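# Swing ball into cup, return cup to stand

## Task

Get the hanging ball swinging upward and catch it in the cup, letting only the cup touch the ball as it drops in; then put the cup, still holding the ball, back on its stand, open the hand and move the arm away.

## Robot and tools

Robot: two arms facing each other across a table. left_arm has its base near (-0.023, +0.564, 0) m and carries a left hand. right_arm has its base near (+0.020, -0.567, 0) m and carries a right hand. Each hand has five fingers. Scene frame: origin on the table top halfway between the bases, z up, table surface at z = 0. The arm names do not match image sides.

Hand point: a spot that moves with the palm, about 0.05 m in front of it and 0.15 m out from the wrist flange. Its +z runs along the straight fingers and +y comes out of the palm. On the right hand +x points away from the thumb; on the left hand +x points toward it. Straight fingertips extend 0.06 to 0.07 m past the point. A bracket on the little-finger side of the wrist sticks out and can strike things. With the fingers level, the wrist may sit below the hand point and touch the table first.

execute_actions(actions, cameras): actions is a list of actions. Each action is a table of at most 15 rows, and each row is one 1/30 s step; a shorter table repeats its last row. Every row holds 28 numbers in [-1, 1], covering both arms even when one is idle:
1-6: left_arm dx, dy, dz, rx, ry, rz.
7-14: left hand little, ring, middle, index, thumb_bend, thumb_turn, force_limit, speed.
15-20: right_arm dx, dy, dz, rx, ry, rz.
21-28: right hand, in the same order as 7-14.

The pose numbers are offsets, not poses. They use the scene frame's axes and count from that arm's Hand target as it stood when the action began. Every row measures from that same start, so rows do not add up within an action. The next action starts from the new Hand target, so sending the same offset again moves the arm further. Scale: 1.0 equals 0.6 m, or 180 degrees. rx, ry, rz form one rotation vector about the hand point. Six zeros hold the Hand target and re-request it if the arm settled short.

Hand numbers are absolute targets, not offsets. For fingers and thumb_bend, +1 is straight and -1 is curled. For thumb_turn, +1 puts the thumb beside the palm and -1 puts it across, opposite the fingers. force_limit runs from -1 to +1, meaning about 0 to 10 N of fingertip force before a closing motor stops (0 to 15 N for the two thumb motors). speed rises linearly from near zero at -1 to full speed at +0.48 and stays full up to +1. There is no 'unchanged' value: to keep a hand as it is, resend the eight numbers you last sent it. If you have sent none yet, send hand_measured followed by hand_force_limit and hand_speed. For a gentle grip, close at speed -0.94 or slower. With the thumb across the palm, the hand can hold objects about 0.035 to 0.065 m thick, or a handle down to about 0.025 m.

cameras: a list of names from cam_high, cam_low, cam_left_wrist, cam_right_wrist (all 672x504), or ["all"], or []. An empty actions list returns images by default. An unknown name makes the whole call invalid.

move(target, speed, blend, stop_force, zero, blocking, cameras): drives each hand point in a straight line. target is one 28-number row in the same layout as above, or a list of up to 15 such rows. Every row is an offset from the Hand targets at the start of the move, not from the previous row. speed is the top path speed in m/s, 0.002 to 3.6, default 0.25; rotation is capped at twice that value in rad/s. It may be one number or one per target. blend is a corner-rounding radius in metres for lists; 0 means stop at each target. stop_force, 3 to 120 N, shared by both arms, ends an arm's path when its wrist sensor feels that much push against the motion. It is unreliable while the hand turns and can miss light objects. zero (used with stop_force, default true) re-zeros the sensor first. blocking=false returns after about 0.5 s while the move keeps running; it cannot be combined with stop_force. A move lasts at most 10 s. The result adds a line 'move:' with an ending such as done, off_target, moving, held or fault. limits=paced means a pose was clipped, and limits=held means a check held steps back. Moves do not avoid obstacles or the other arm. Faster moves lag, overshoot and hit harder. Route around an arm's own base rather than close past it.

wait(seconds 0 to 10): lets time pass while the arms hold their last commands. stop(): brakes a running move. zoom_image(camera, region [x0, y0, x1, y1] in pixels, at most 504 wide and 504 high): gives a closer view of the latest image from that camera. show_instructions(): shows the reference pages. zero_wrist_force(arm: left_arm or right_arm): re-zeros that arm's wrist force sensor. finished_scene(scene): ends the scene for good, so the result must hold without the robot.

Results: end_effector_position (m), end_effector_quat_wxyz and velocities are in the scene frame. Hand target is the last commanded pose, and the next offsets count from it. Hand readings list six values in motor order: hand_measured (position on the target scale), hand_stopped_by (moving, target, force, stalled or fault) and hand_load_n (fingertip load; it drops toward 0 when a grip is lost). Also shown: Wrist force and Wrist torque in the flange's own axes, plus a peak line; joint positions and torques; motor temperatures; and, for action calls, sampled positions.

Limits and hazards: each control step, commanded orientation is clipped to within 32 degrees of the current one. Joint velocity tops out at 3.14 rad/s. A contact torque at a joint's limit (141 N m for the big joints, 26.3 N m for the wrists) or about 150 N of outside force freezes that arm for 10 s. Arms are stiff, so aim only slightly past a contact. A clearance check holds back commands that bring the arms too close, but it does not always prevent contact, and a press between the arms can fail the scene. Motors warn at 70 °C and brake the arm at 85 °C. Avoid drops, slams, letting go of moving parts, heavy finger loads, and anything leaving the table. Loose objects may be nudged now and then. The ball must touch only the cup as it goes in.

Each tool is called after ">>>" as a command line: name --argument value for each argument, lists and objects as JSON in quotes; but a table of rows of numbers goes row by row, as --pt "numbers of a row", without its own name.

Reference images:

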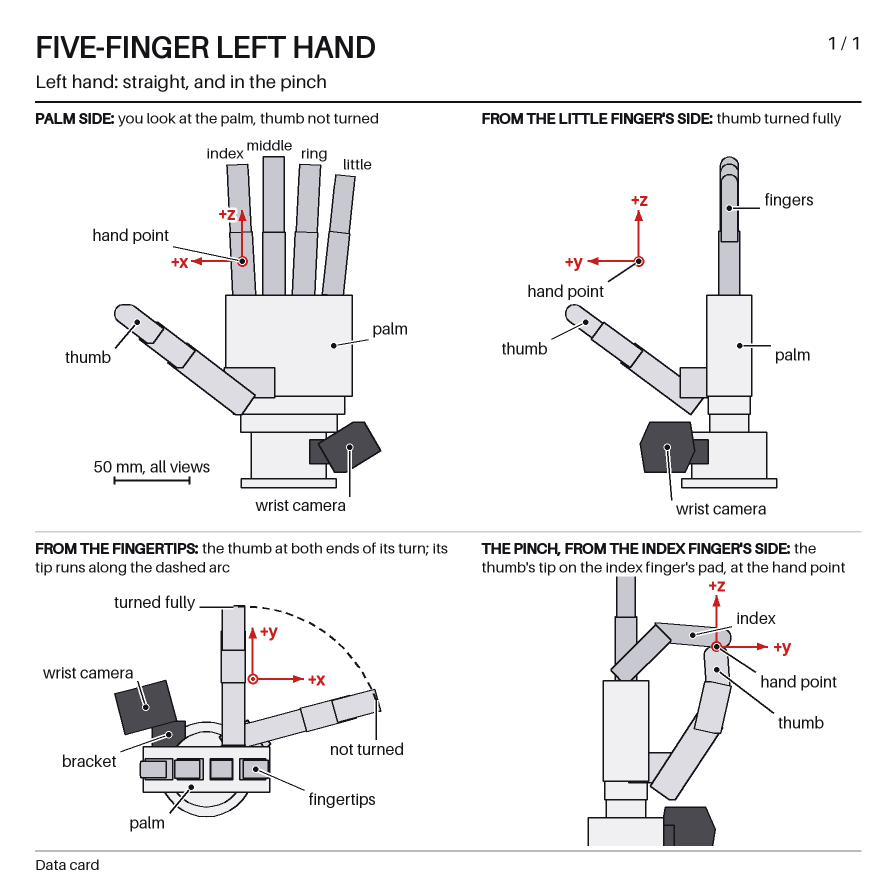

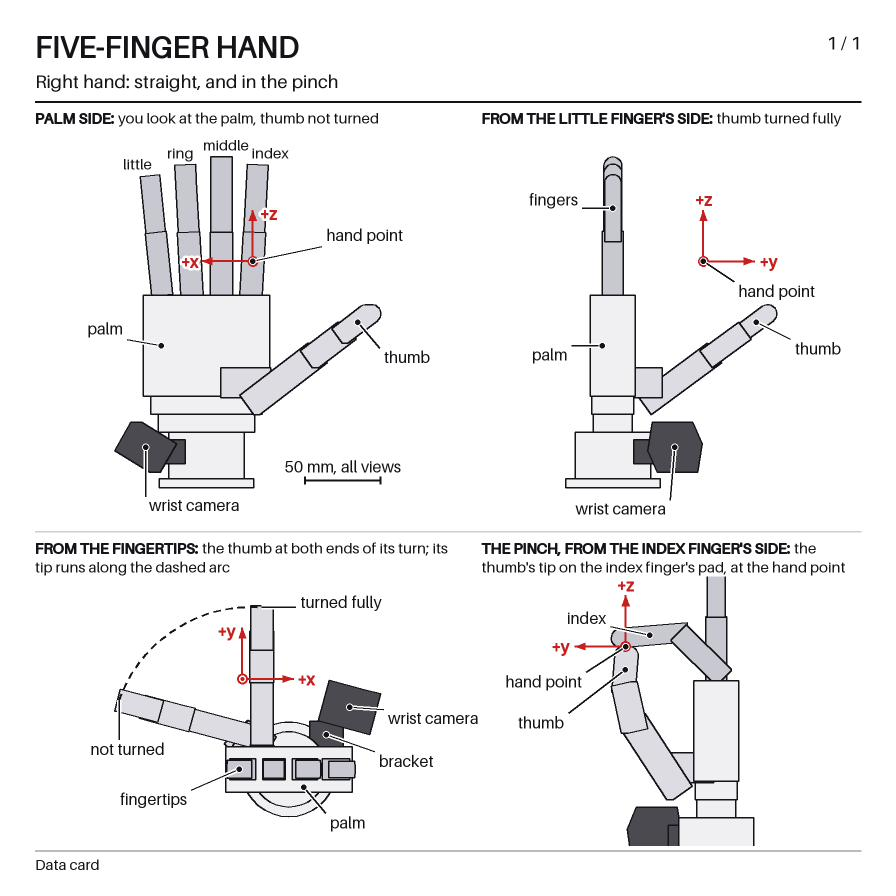

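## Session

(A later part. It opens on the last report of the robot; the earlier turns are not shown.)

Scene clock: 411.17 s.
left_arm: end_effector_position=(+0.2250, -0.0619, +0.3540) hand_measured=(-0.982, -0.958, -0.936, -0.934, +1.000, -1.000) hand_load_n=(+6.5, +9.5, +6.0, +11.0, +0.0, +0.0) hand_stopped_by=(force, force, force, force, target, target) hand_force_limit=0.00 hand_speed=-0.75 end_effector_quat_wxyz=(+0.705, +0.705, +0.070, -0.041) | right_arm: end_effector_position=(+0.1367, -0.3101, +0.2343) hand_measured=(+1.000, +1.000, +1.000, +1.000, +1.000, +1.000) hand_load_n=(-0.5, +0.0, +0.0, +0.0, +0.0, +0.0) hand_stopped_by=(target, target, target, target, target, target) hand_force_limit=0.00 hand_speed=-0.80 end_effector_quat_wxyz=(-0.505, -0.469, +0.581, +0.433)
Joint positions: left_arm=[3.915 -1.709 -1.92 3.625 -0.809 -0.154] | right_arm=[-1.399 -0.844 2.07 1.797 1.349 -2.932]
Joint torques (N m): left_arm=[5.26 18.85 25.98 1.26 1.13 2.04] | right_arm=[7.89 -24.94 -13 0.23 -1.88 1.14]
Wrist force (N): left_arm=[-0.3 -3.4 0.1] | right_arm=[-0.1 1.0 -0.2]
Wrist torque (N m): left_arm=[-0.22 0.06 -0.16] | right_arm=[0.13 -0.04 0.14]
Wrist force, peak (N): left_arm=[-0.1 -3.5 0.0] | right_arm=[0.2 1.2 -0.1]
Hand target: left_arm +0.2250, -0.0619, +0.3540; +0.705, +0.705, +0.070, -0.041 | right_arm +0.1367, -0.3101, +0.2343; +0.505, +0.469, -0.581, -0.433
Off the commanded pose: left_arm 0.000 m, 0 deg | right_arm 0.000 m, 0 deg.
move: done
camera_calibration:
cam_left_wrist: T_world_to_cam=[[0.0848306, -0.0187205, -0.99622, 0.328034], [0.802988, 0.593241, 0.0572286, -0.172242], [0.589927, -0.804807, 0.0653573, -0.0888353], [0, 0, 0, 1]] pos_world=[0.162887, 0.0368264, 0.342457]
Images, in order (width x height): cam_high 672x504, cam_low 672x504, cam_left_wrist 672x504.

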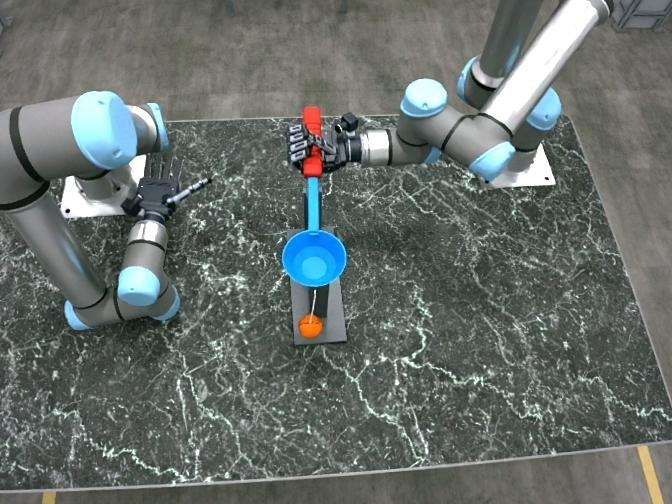

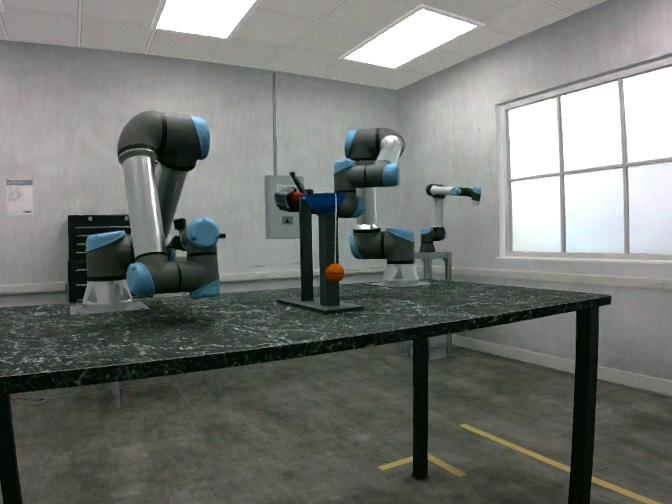

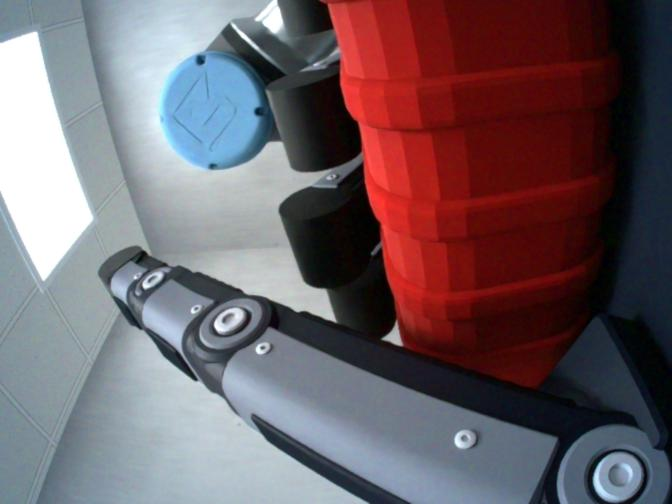

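>>> move --target '[0, 0, 0, 0, 0, 0, -1, -1, -1, -1, -1, -1, 0, -0.75, 0, 0, 0, 0, 0, 0, 1, 1, 1, 1, 1, 1, 0, -0.8]' --cameras '["cam_high", "cam_low", "cam_left_wrist"]'

>>> zoom_image --camera "cam_low" --region '[260, 170, 386, 275]'

>>> zoom_image --camera "cam_high" --region '[260, 80, 428, 206]'

Scene clock: 423.53 s.
left_arm: end_effector_position=(+0.2250, -0.0619, +0.3540) hand_measured=(-0.982, -0.958, -0.936, -0.934, +0.482, -1.000) hand_load_n=(+6.0, +9.5, +4.5, +11.0, +8.5, +2.0) hand_stopped_by=(force, force, force, force, force, target) hand_force_limit=0.00 hand_speed=-0.75 end_effector_quat_wxyz=(+0.705, +0.705, +0.070, -0.041) | right_arm: end_effector_position=(+0.1367, -0.3101, +0.2343) hand_measured=(+1.000, +1.000, +1.000, +1.000, +1.000, +1.000) hand_load_n=(+0.0, +0.0, +0.0, +0.0, +0.0, +0.0) hand_stopped_by=(target, target, target, target, target, target) hand_force_limit=0.00 hand_speed=-0.80 end_effector_quat_wxyz=(-0.505, -0.469, +0.581, +0.433)
Joint positions: left_arm=[3.915 -1.709 -1.92 3.625 -0.809 -0.154] | right_arm=[-1.399 -0.844 2.07 1.797 1.349 -2.932]
Joint torques (N m): left_arm=[4.04 39.21 27.34 2.73 0.43 2.19] | right_arm=[8.11 -25.07 -12.38 0.4 -1.71 1.25]
Wrist force (N): left_arm=[-0.2 -3.0 0.1] | right_arm=[-0.2 0.6 -0.2]
Wrist torque (N m): left_arm=[-0.19 0.04 -0.13] | right_arm=[0.06 -0.03 0.13]
Wrist force, peak (N): left_arm=[-0.3 -4.0 -0.1] | right_arm=[-0.2 1.2 -0.4]
Hand target: left_arm +0.2250, -0.0619, +0.3540; +0.705, +0.705, +0.070, -0.041 | right_arm +0.1367, -0.3101, +0.2343; +0.505, +0.469, -0.581, -0.433
Off the commanded pose: left_arm 0.000 m, 0 deg | right_arm 0.000 m, 0 deg.
move: done
camera_calibration:
cam_left_wrist: T_world_to_cam=[[0.0848886, -0.0188013, -0.996213, 0.328025], [0.802985, 0.593245, 0.0572272, -0.172241], [0.589923, -0.804802, 0.0654569, -0.0888693], [0, 0, 0, 1]] pos_world=[0.162887, 0.0368262, 0.342457]
Images, in order (width x height): cam_high 672x504, cam_low 672x504, cam_left_wrist 672x504.

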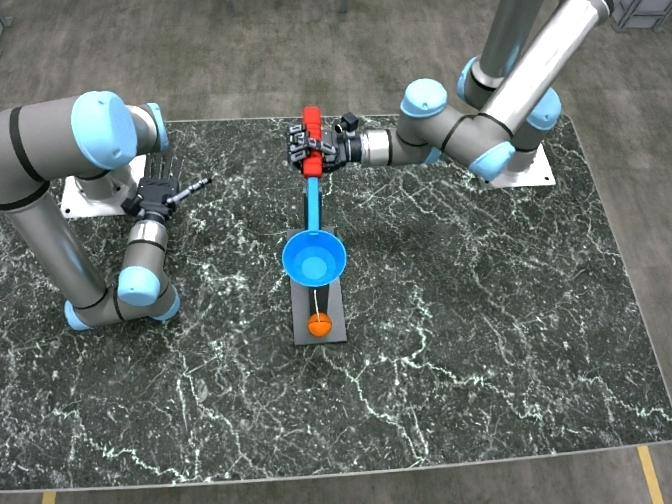

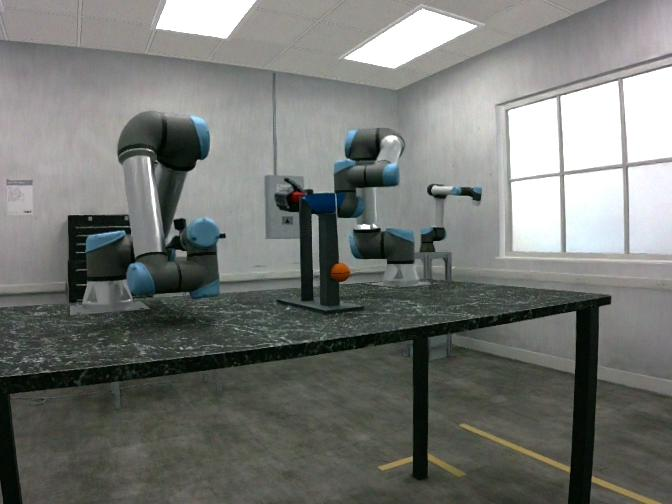

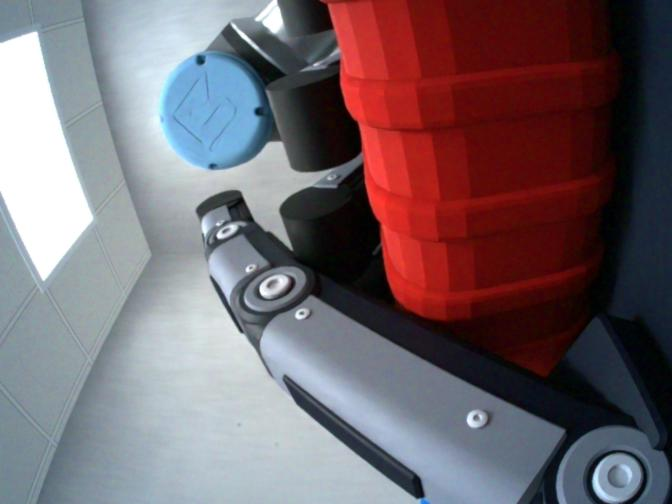

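Scaled by 4.000 from the camera's 672x504 image, which has a finer 960x720 frame.

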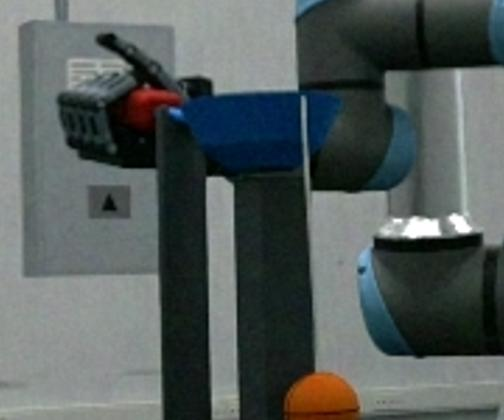

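Scaled by 3.000 from the camera's 672x504 image, which has a finer 960x720 frame.

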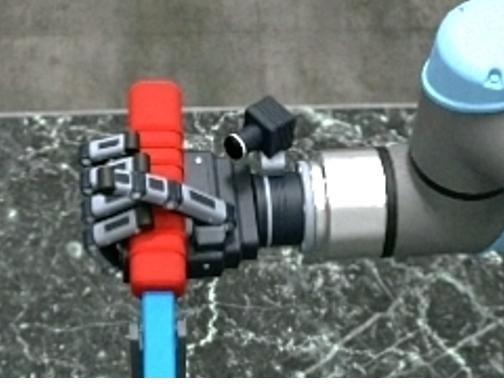

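>>> move --target '[0, 0, 0.15, 0, 0, 0, -1, -1, -1, -1, -1, -1, 0, -0.75, 0, 0, 0, 0, 0, 0, 1, 1, 1, 1, 1, 1, 0, -0.8]' --speed 0.08 --cameras '["cam_high", "cam_low"]'

>>> zoom_image --camera "cam_low" --region '[260, 130, 386, 235]'

>>> zoom_image --camera "cam_high" --region '[240, 80, 408, 332]'

Scene clock: 439.37 s.
left_arm: end_effector_position=(+0.2250, -0.0619, +0.4442) hand_measured=(-0.982, -0.958, -0.936, -0.934, +0.482, -1.000) hand_load_n=(+6.0, +9.5, +4.5, +11.0, +8.5, +2.0) hand_stopped_by=(force, force, force, force, force, target) hand_force_limit=0.00 hand_speed=-0.75 end_effector_quat_wxyz=(+0.705, +0.705, +0.070, -0.041) | right_arm: end_effector_position=(+0.1367, -0.3101, +0.2343) hand_measured=(+1.000, +1.000, +1.000, +1.000, +1.000, +1.000) hand_load_n=(+0.0, +0.0, +0.0, +0.0, +0.0, +0.0) hand_stopped_by=(target, target, target, target, target, target) hand_force_limit=0.00 hand_speed=-0.80 end_effector_quat_wxyz=(-0.505, -0.469, +0.581, +0.433)
Joint positions: left_arm=[3.915 -1.63 -1.761 3.387 -0.809 -0.154] | right_arm=[-1.399 -0.844 2.07 1.797 1.349 -2.932]
Joint torques (N m): left_arm=[-3.93 14.99 13.52 3.31 0.51 2.68] | right_arm=[7.49 -25.03 -12.06 0.48 -1.4 1.01]
Wrist force (N): left_arm=[-0.3 -4.7 0.0] | right_arm=[-0.1 0.9 -0.2]
Wrist torque (N m): left_arm=[-0.33 0.08 -0.20] | right_arm=[0.12 -0.05 0.14]
Wrist force, peak (N): left_arm=[0.0 -5.9 0.0] | right_arm=[0.0 1.2 -0.3]
Hand target: left_arm +0.2250, -0.0619, +0.4440; +0.705, +0.705, +0.070, -0.041 | right_arm +0.1367, -0.3101, +0.2343; +0.505, +0.469, -0.581, -0.433
Off the commanded pose: left_arm 0.000 m, 0 deg | right_arm 0.000 m, 0 deg.
move: done
Images, in order (width x height): cam_high 672x504, cam_low 672x504.

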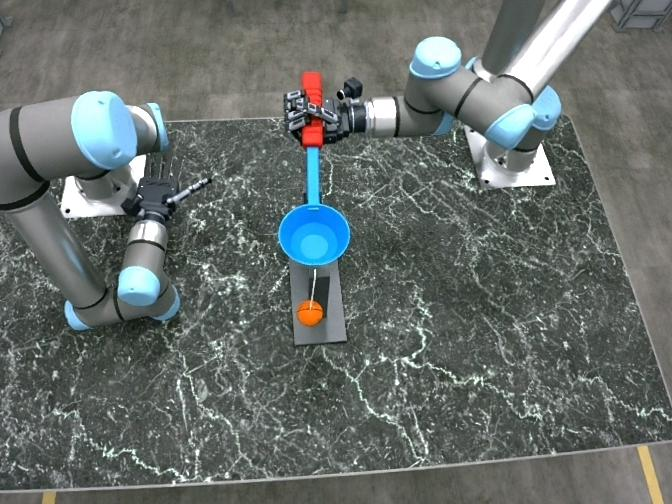

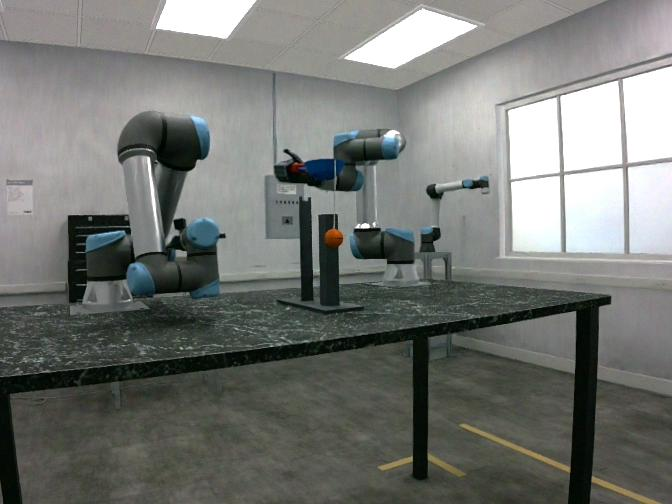

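Scaled by 4.000 from the camera's 672x504 image, which has a finer 960x720 frame.

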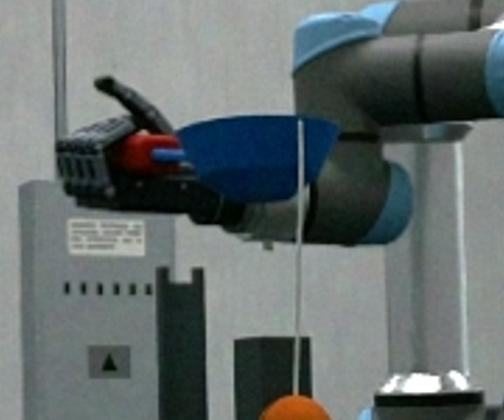

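Scaled by 2.000 from the camera's 672x504 image, which has a finer 960x720 frame.

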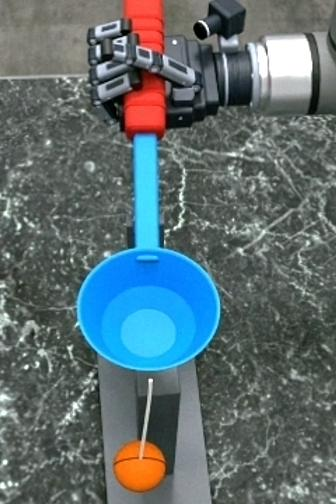

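>>> move --target '[0.04, 0.0, 0.2933, 0, 0, 0, -1, -1, -1, -1, -1, -1, 0, -0.75, 0, 0, 0, 0, 0, 0, 1, 1, 1, 1, 1, 1, 0, -0.8]' --speed 0.12

>>> wait --seconds 3 --cameras '["cam_high", "cam_low"]'

>>> wait --seconds 0.1 --cameras '["cam_high", "cam_low"]'

>>> wait --seconds 0.1 --cameras '["cam_high", "cam_low"]'

Scene clock: 483.33 s.
left_arm: end_effector_position=(+0.2491, -0.0620, +0.6199) hand_measured=(-0.982, -0.958, -0.936, -0.934, +0.482, -1.000) hand_load_n=(+6.5, +9.5, +4.5, +11.5, +8.5, +2.0) hand_stopped_by=(force, force, force, force, force, target) hand_force_limit=0.00 hand_speed=-0.75 end_effector_quat_wxyz=(+0.705, +0.705, +0.070, -0.041) | right_arm: end_effector_position=(+0.1367, -0.3101, +0.2343) hand_measured=(+1.000, +1.000, +1.000, +1.000, +1.000, +1.000) hand_load_n=(+0.0, +0.0, +0.0, +0.0, +0.0, +0.0) hand_stopped_by=(target, target, target, target, target, target) hand_force_limit=0.00 hand_speed=-0.80 end_effector_quat_wxyz=(-0.505, -0.469, +0.581, +0.433)
Joint positions: left_arm=[3.955 -1.65 -1.288 2.933 -0.769 -0.154] | right_arm=[-1.399 -0.844 2.07 1.797 1.349 -2.932]
Joint torques (N m): left_arm=[-7 40.73 24.94 1.56 -1.12 2.16] | right_arm=[7.89 -25.72 -11.36 0.95 -0.55 1.14]
Wrist force (N): left_arm=[-0.4 -4.4 0.1] | right_arm=[0.0 0.5 -0.4]
Wrist torque (N m): left_arm=[-0.27 0.12 -0.31] | right_arm=[0.06 -0.05 0.13]
Wrist force, peak (N): left_arm=[-0.1 -7.0 0.3] | right_arm=[-0.3 1.2 -0.4]
Hand target: left_arm +0.2490, -0.0619, +0.6200; +0.705, +0.705, +0.070, -0.041 | right_arm +0.1367, -0.3101, +0.2343; +0.505, +0.469, -0.581, -0.433
Off the commanded pose: left_arm 0.000 m, 0 deg | right_arm 0.000 m, 0 deg.
move: done

Scene clock: 486.33 s.
left_arm: end_effector_position=(+0.2490, -0.0619, +0.6200) hand_measured=(-0.982, -0.958, -0.936, -0.934, +0.482, -1.000) hand_load_n=(+6.0, +10.0, +4.5, +11.0, +8.5, +2.0) hand_stopped_by=(force, force, force, force, force, target) hand_force_limit=0.00 hand_speed=-0.75 end_effector_quat_wxyz=(+0.705, +0.705, +0.070, -0.041) | right_arm: end_effector_position=(+0.1367, -0.3101, +0.2343) hand_measured=(+1.000, +1.000, +1.000, +1.000, +1.000, +1.000) hand_load_n=(+0.0, +0.0, +0.0, +0.0, +0.0, +0.0) hand_stopped_by=(target, target, target, target, target, target) hand_force_limit=0.00 hand_speed=-0.80 end_effector_quat_wxyz=(-0.505, -0.469, +0.581, +0.433)
Joint positions: left_arm=[3.954 -1.649 -1.288 2.933 -0.769 -0.154] | right_arm=[-1.399 -0.844 2.07 1.797 1.349 -2.932]
Joint torques (N m): left_arm=[-6.76 42.18 33.48 0.63 -1.04 -1.37] | right_arm=[7.61 -25.42 -10.1 0.93 -0.48 1.06]
Wrist force (N): left_arm=[-0.2 -4.6 0.0] | right_arm=[-0.1 0.6 -0.1]
Wrist torque (N m): left_arm=[-0.31 0.08 -0.29] | right_arm=[0.06 -0.04 0.13]
Wrist force, peak (N): left_arm=[-0.3 -4.8 0.0] | right_arm=[0.0 1.1 -0.3]
Hand target: left_arm +0.2490, -0.0619, +0.6200; +0.705, +0.705, +0.070, -0.041 | right_arm +0.1367, -0.3101, +0.2343; +0.505, +0.469, -0.581, -0.433
Off the commanded pose: left_arm 0.000 m, 0 deg | right_arm 0.000 m, 0 deg.
wait: 3.00 s; at rest by 0.17 s
Images, in order (width x height): cam_high 672x504, cam_low 672x504.

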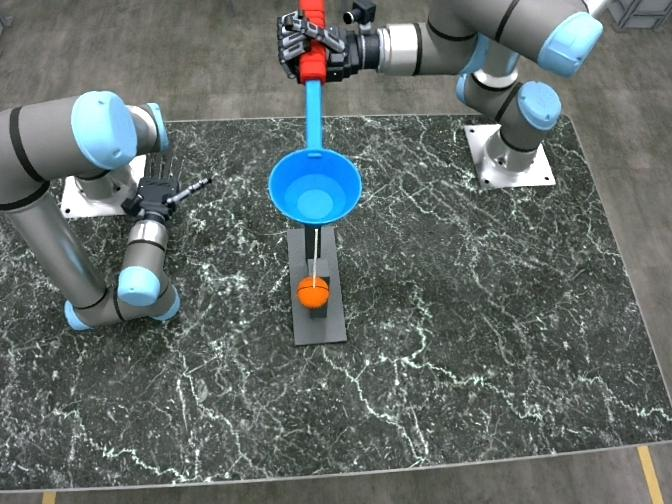

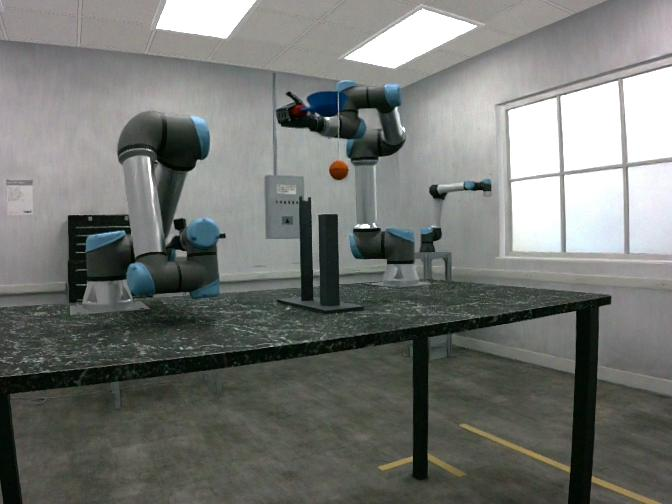

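Scene clock: 486.43 s.
left_arm: end_effector_position=(+0.2490, -0.0619, +0.6200) hand_measured=(-0.982, -0.958, -0.936, -0.934, +0.482, -1.000) hand_load_n=(+6.0, +9.5, +5.0, +11.0, +8.5, +2.0) hand_stopped_by=(force, force, force, force, force, target) hand_force_limit=0.00 hand_speed=-0.75 end_effector_quat_wxyz=(+0.705, +0.705, +0.070, -0.041) | right_arm: end_effector_position=(+0.1367, -0.3101, +0.2343) hand_measured=(+1.000, +1.000, +1.000, +1.000, +1.000, +1.000) hand_load_n=(+0.0, +0.0, +0.0, +0.0, +0.0, +0.0) hand_stopped_by=(target, target, target, target, target, target) hand_force_limit=0.00 hand_speed=-0.80 end_effector_quat_wxyz=(-0.505, -0.469, +0.581, +0.433)
Joint positions: left_arm=[3.954 -1.649 -1.288 2.933 -0.769 -0.154] | right_arm=[-1.399 -0.844 2.07 1.797 1.349 -2.932]
Joint torques (N m): left_arm=[-8.35 40.73 32.74 0.72 -0.97 -1.38] | right_arm=[7.46 -25.86 -10.72 0.94 -0.5 1.28]
Wrist force (N): left_arm=[-0.5 -4.2 0.1] | right_arm=[-0.3 0.6 -0.3]
Wrist torque (N m): left_arm=[-0.25 0.12 -0.31] | right_arm=[0.06 -0.02 0.12]
Wrist force, peak (N): left_arm=[-0.5 -4.5 0.1] | right_arm=[-0.1 0.7 -0.5]
Hand target: left_arm +0.2490, -0.0619, +0.6200; +0.705, +0.705, +0.070, -0.041 | right_arm +0.1367, -0.3101, +0.2343; +0.505, +0.469, -0.581, -0.433
Off the commanded pose: left_arm 0.000 m, 0 deg | right_arm 0.000 m, 0 deg.
wait: 0.10 s; no rest
Images, in order (width x height): cam_high 672x504, cam_low 672x504.

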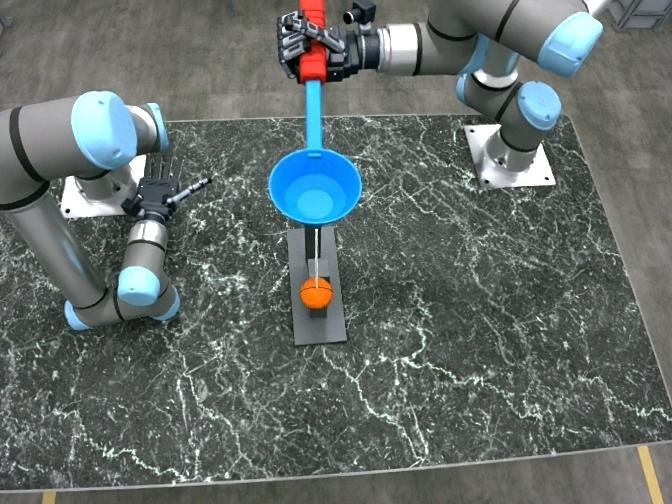

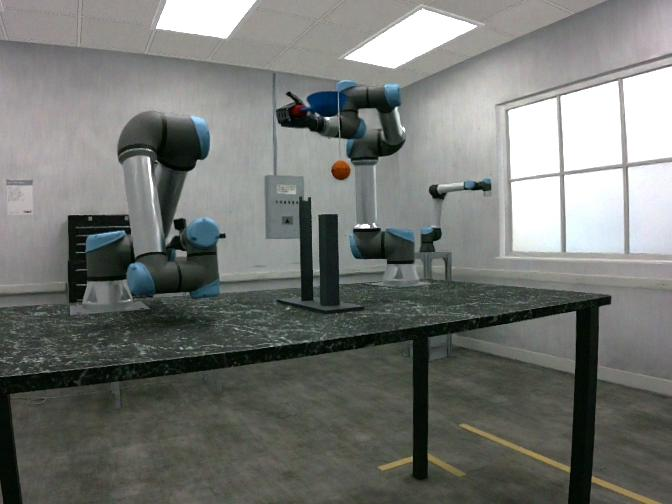

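Scene clock: 486.53 s.
left_arm: end_effector_position=(+0.2490, -0.0619, +0.6200) hand_measured=(-0.982, -0.958, -0.936, -0.934, +0.482, -1.000) hand_load_n=(+6.5, +9.5, +4.5, +11.0, +8.5, +2.0) hand_stopped_by=(force, force, force, force, force, target) hand_force_limit=0.00 hand_speed=-0.75 end_effector_quat_wxyz=(+0.705, +0.705, +0.070, -0.041) | right_arm: end_effector_position=(+0.1367, -0.3101, +0.2343) hand_measured=(+1.000, +1.000, +1.000, +1.000, +1.000, +1.000) hand_load_n=(+0.0, +0.0, +0.0, +0.0, -0.5, +0.0) hand_stopped_by=(target, target, target, target, target, target) hand_force_limit=0.00 hand_speed=-0.80 end_effector_quat_wxyz=(-0.505, -0.469, +0.581, +0.433)
Joint positions: left_arm=[3.954 -1.649 -1.288 2.933 -0.769 -0.154] | right_arm=[-1.399 -0.844 2.07 1.797 1.349 -2.932]
Joint torques (N m): left_arm=[-7.51 41.16 32.95 0.77 -0.9 -1.41] | right_arm=[7.34 -25.91 -11.05 0.91 -0.57 1.14]
Wrist force (N): left_arm=[-0.2 -4.2 0.1] | right_arm=[0.1 0.7 -0.2]
Wrist torque (N m): left_arm=[-0.25 0.08 -0.30] | right_arm=[0.07 -0.08 0.15]
Wrist force, peak (N): left_arm=[-0.4 -4.5 0.2] | right_arm=[-0.2 0.8 -0.2]
Hand target: left_arm +0.2490, -0.0619, +0.6200; +0.705, +0.705, +0.070, -0.041 | right_arm +0.1367, -0.3101, +0.2343; +0.505, +0.469, -0.581, -0.433
Off the commanded pose: left_arm 0.000 m, 0 deg | right_arm 0.000 m, 0 deg.
wait: 0.10 s; no rest
Images, in order (width x height): cam_high 672x504, cam_low 672x504.

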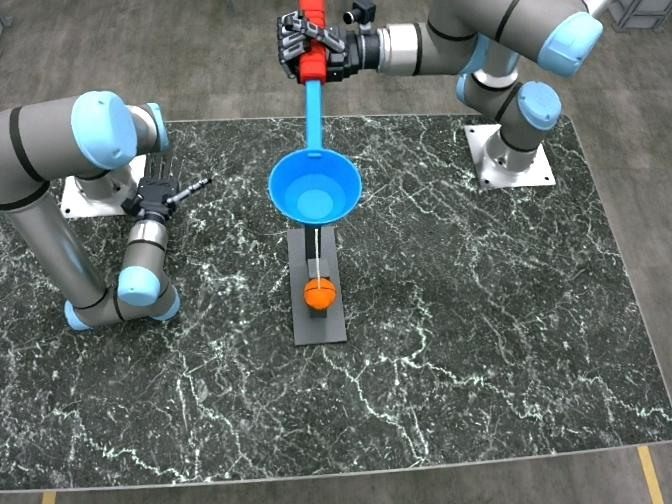

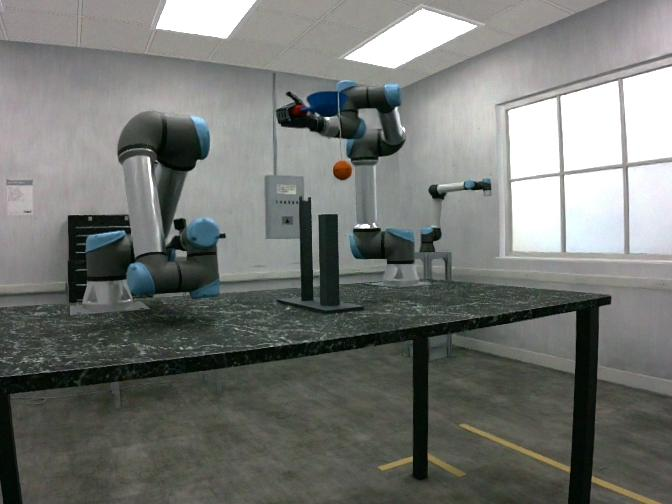

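>>> execute_actions --actions '[[[0,-0.00402,0,0,0,0,-1,-1,-1,-1,-1,-1,0,-0.75,0,0,0,0,0,0,1,1,1,1,1,1,0,-0.8],[0,-0.0156,0,0,0,0,-1,-1,-1,-1,-1,-1,0,-0.75,0,0,0,0,0,0,1,1,1,1,1,1,0,-0.8],[0,-0.0333,0,0,0,0,-1,-1,-1,-1,-1,-1,0,-0.75,0,0,0,0,0,0,1,1,1,1,1,1,0,-0.8],[0,-0.0551,0,0,0,0,-1,-1,-1,-1,-1,-1,0,-0.75,0,0,0,0,0,0,1,1,1,1,1,1,0,-0.8],[0,-0.0782,0,0,0,0,-1,-1,-1,-1,-1,-1,0,-0.75,0,0,0,0,0,0,1,1,1,1,1,1,0,-0.8],[0,-0.1,0,0,0,0,-1,-1,-1,-1,-1,-1,0,-0.75,0,0,0,0,0,0,1,1,1,1,1,1,0,-0.8],[0,-0.1177,0,0,0,0,-1,-1,-1,-1,-1,-1,0,-0.75,0,0,0,0,0,0,1,1,1,1,1,1,0,-0.8],[0,-0.1293,0,0,0,0,-1,-1,-1,-1,-1,-1,0,-0.75,0,0,0,0,0,0,1,1,1,1,1,1,0,-0.8],[0,-0.1333,0,0,0,0,-1,-1,-1,-1,-1,-1,0,-0.75,0,0,0,0,0,0,1,1,1,1,1,1,0,-0.8]],[[0,0,0,0,0,0,-1,-1,-1,-1,-1,-1,0,-0.75,0,0,0,0,0,0,1,1,1,1,1,1,0,-0.8]]]' --cameras '["cam_high", "cam_low"]'

Scene clock: 503.30 s.
left_arm: end_effector_position=(+0.2490, -0.1419, +0.6200) hand_measured=(-0.982, -0.958, -0.936, -0.934, +0.482, -1.000) hand_load_n=(+6.5, +9.5, +5.0, +11.0, +8.5, +2.0) hand_stopped_by=(force, force, force, force, force, target) hand_force_limit=0.00 hand_speed=-0.75 end_effector_quat_wxyz=(+0.705, +0.705, +0.070, -0.041) | right_arm: end_effector_position=(+0.1367, -0.3101, +0.2343) hand_measured=(+1.000, +1.000, +1.000, +1.000, +1.000, +1.000) hand_load_n=(+0.0, +0.0, +0.0, +0.0, +0.0, +0.0) hand_stopped_by=(target, target, target, target, target, target) hand_force_limit=0.00 hand_speed=-0.80 end_effector_quat_wxyz=(-0.505, -0.469, +0.581, +0.433)
Joint positions: left_arm=[3.83 -1.832 -1.071 2.899 -0.893 -0.154] | right_arm=[-1.399 -0.844 2.07 1.797 1.349 -2.932]
Joint torques (N m): left_arm=[-8.05 24.5 33.75 1.09 -1.03 -1.76] | right_arm=[7.15 -25.95 -10.56 1.1 -0.28 1.12]
Wrist force (N): left_arm=[-0.2 -4.2 -0.1] | right_arm=[-0.1 0.9 -0.5]
Wrist torque (N m): left_arm=[-0.24 0.10 -0.31] | right_arm=[0.12 -0.04 0.14]
Wrist force, peak (N): left_arm=[-0.6 -5.1 3.9] | right_arm=[-0.1 1.3 -0.3]
Hand target: left_arm +0.2490, -0.1419, +0.6200; +0.705, +0.705, +0.070, -0.041 | right_arm +0.1367, -0.3101, +0.2343; +0.505, +0.469, -0.581, -0.433
Off the commanded pose: left_arm 0.000 m, 0 deg | right_arm 0.000 m, 0 deg.
Step readings (end_effector_position of left_arm | right_arm):
0: (+0.2490, -0.0619, +0.6200) | (+0.1367, -0.3101, +0.2343)
1: (+0.2490, -0.0620, +0.6201) | (+0.1367, -0.3101, +0.2343)
2: (+0.2489, -0.0628, +0.6202) | (+0.1367, -0.3101, +0.2343)
4: (+0.2486, -0.0712, +0.6201) | (+0.1367, -0.3101, +0.2343)
8: (+0.2460, -0.1187, +0.6174) | (+0.1367, -0.3101, +0.2343)
15: (+0.2493, -0.1426, +0.6202) | (+0.1367, -0.3101, +0.2343)
16: (+0.2492, -0.1421, +0.6202) | (+0.1367, -0.3101, +0.2343)
17: (+0.2491, -0.1418, +0.6201) | (+0.1367, -0.3101, +0.2343)
19: (+0.2490, -0.1418, +0.6200) | (+0.1367, -0.3101, +0.2343)
23: (+0.2490, -0.1418, +0.6201) | (+0.1367, -0.3101, +0.2343)
30: (+0.2490, -0.1419, +0.6201) | (+0.1367, -0.3101, +0.2343)
Images, in order (width x height): cam_high 672x504, cam_low 672x504.

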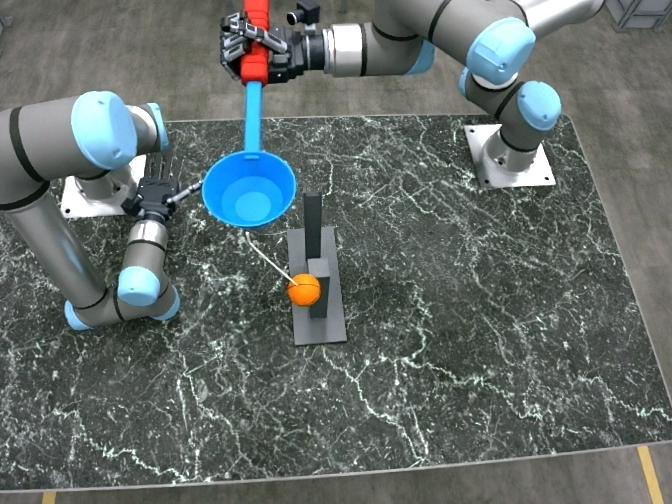

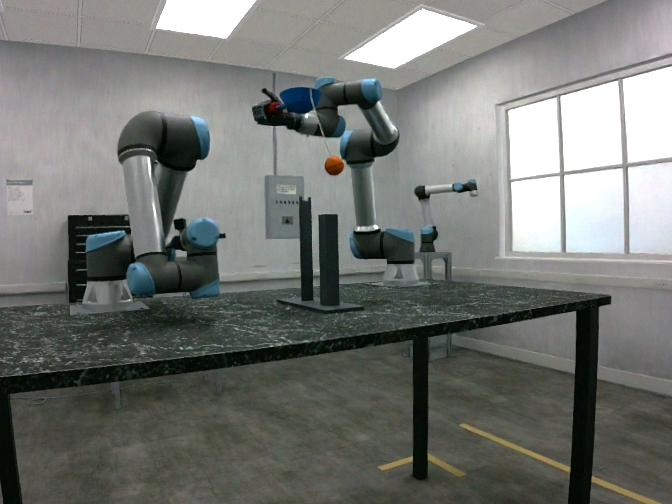

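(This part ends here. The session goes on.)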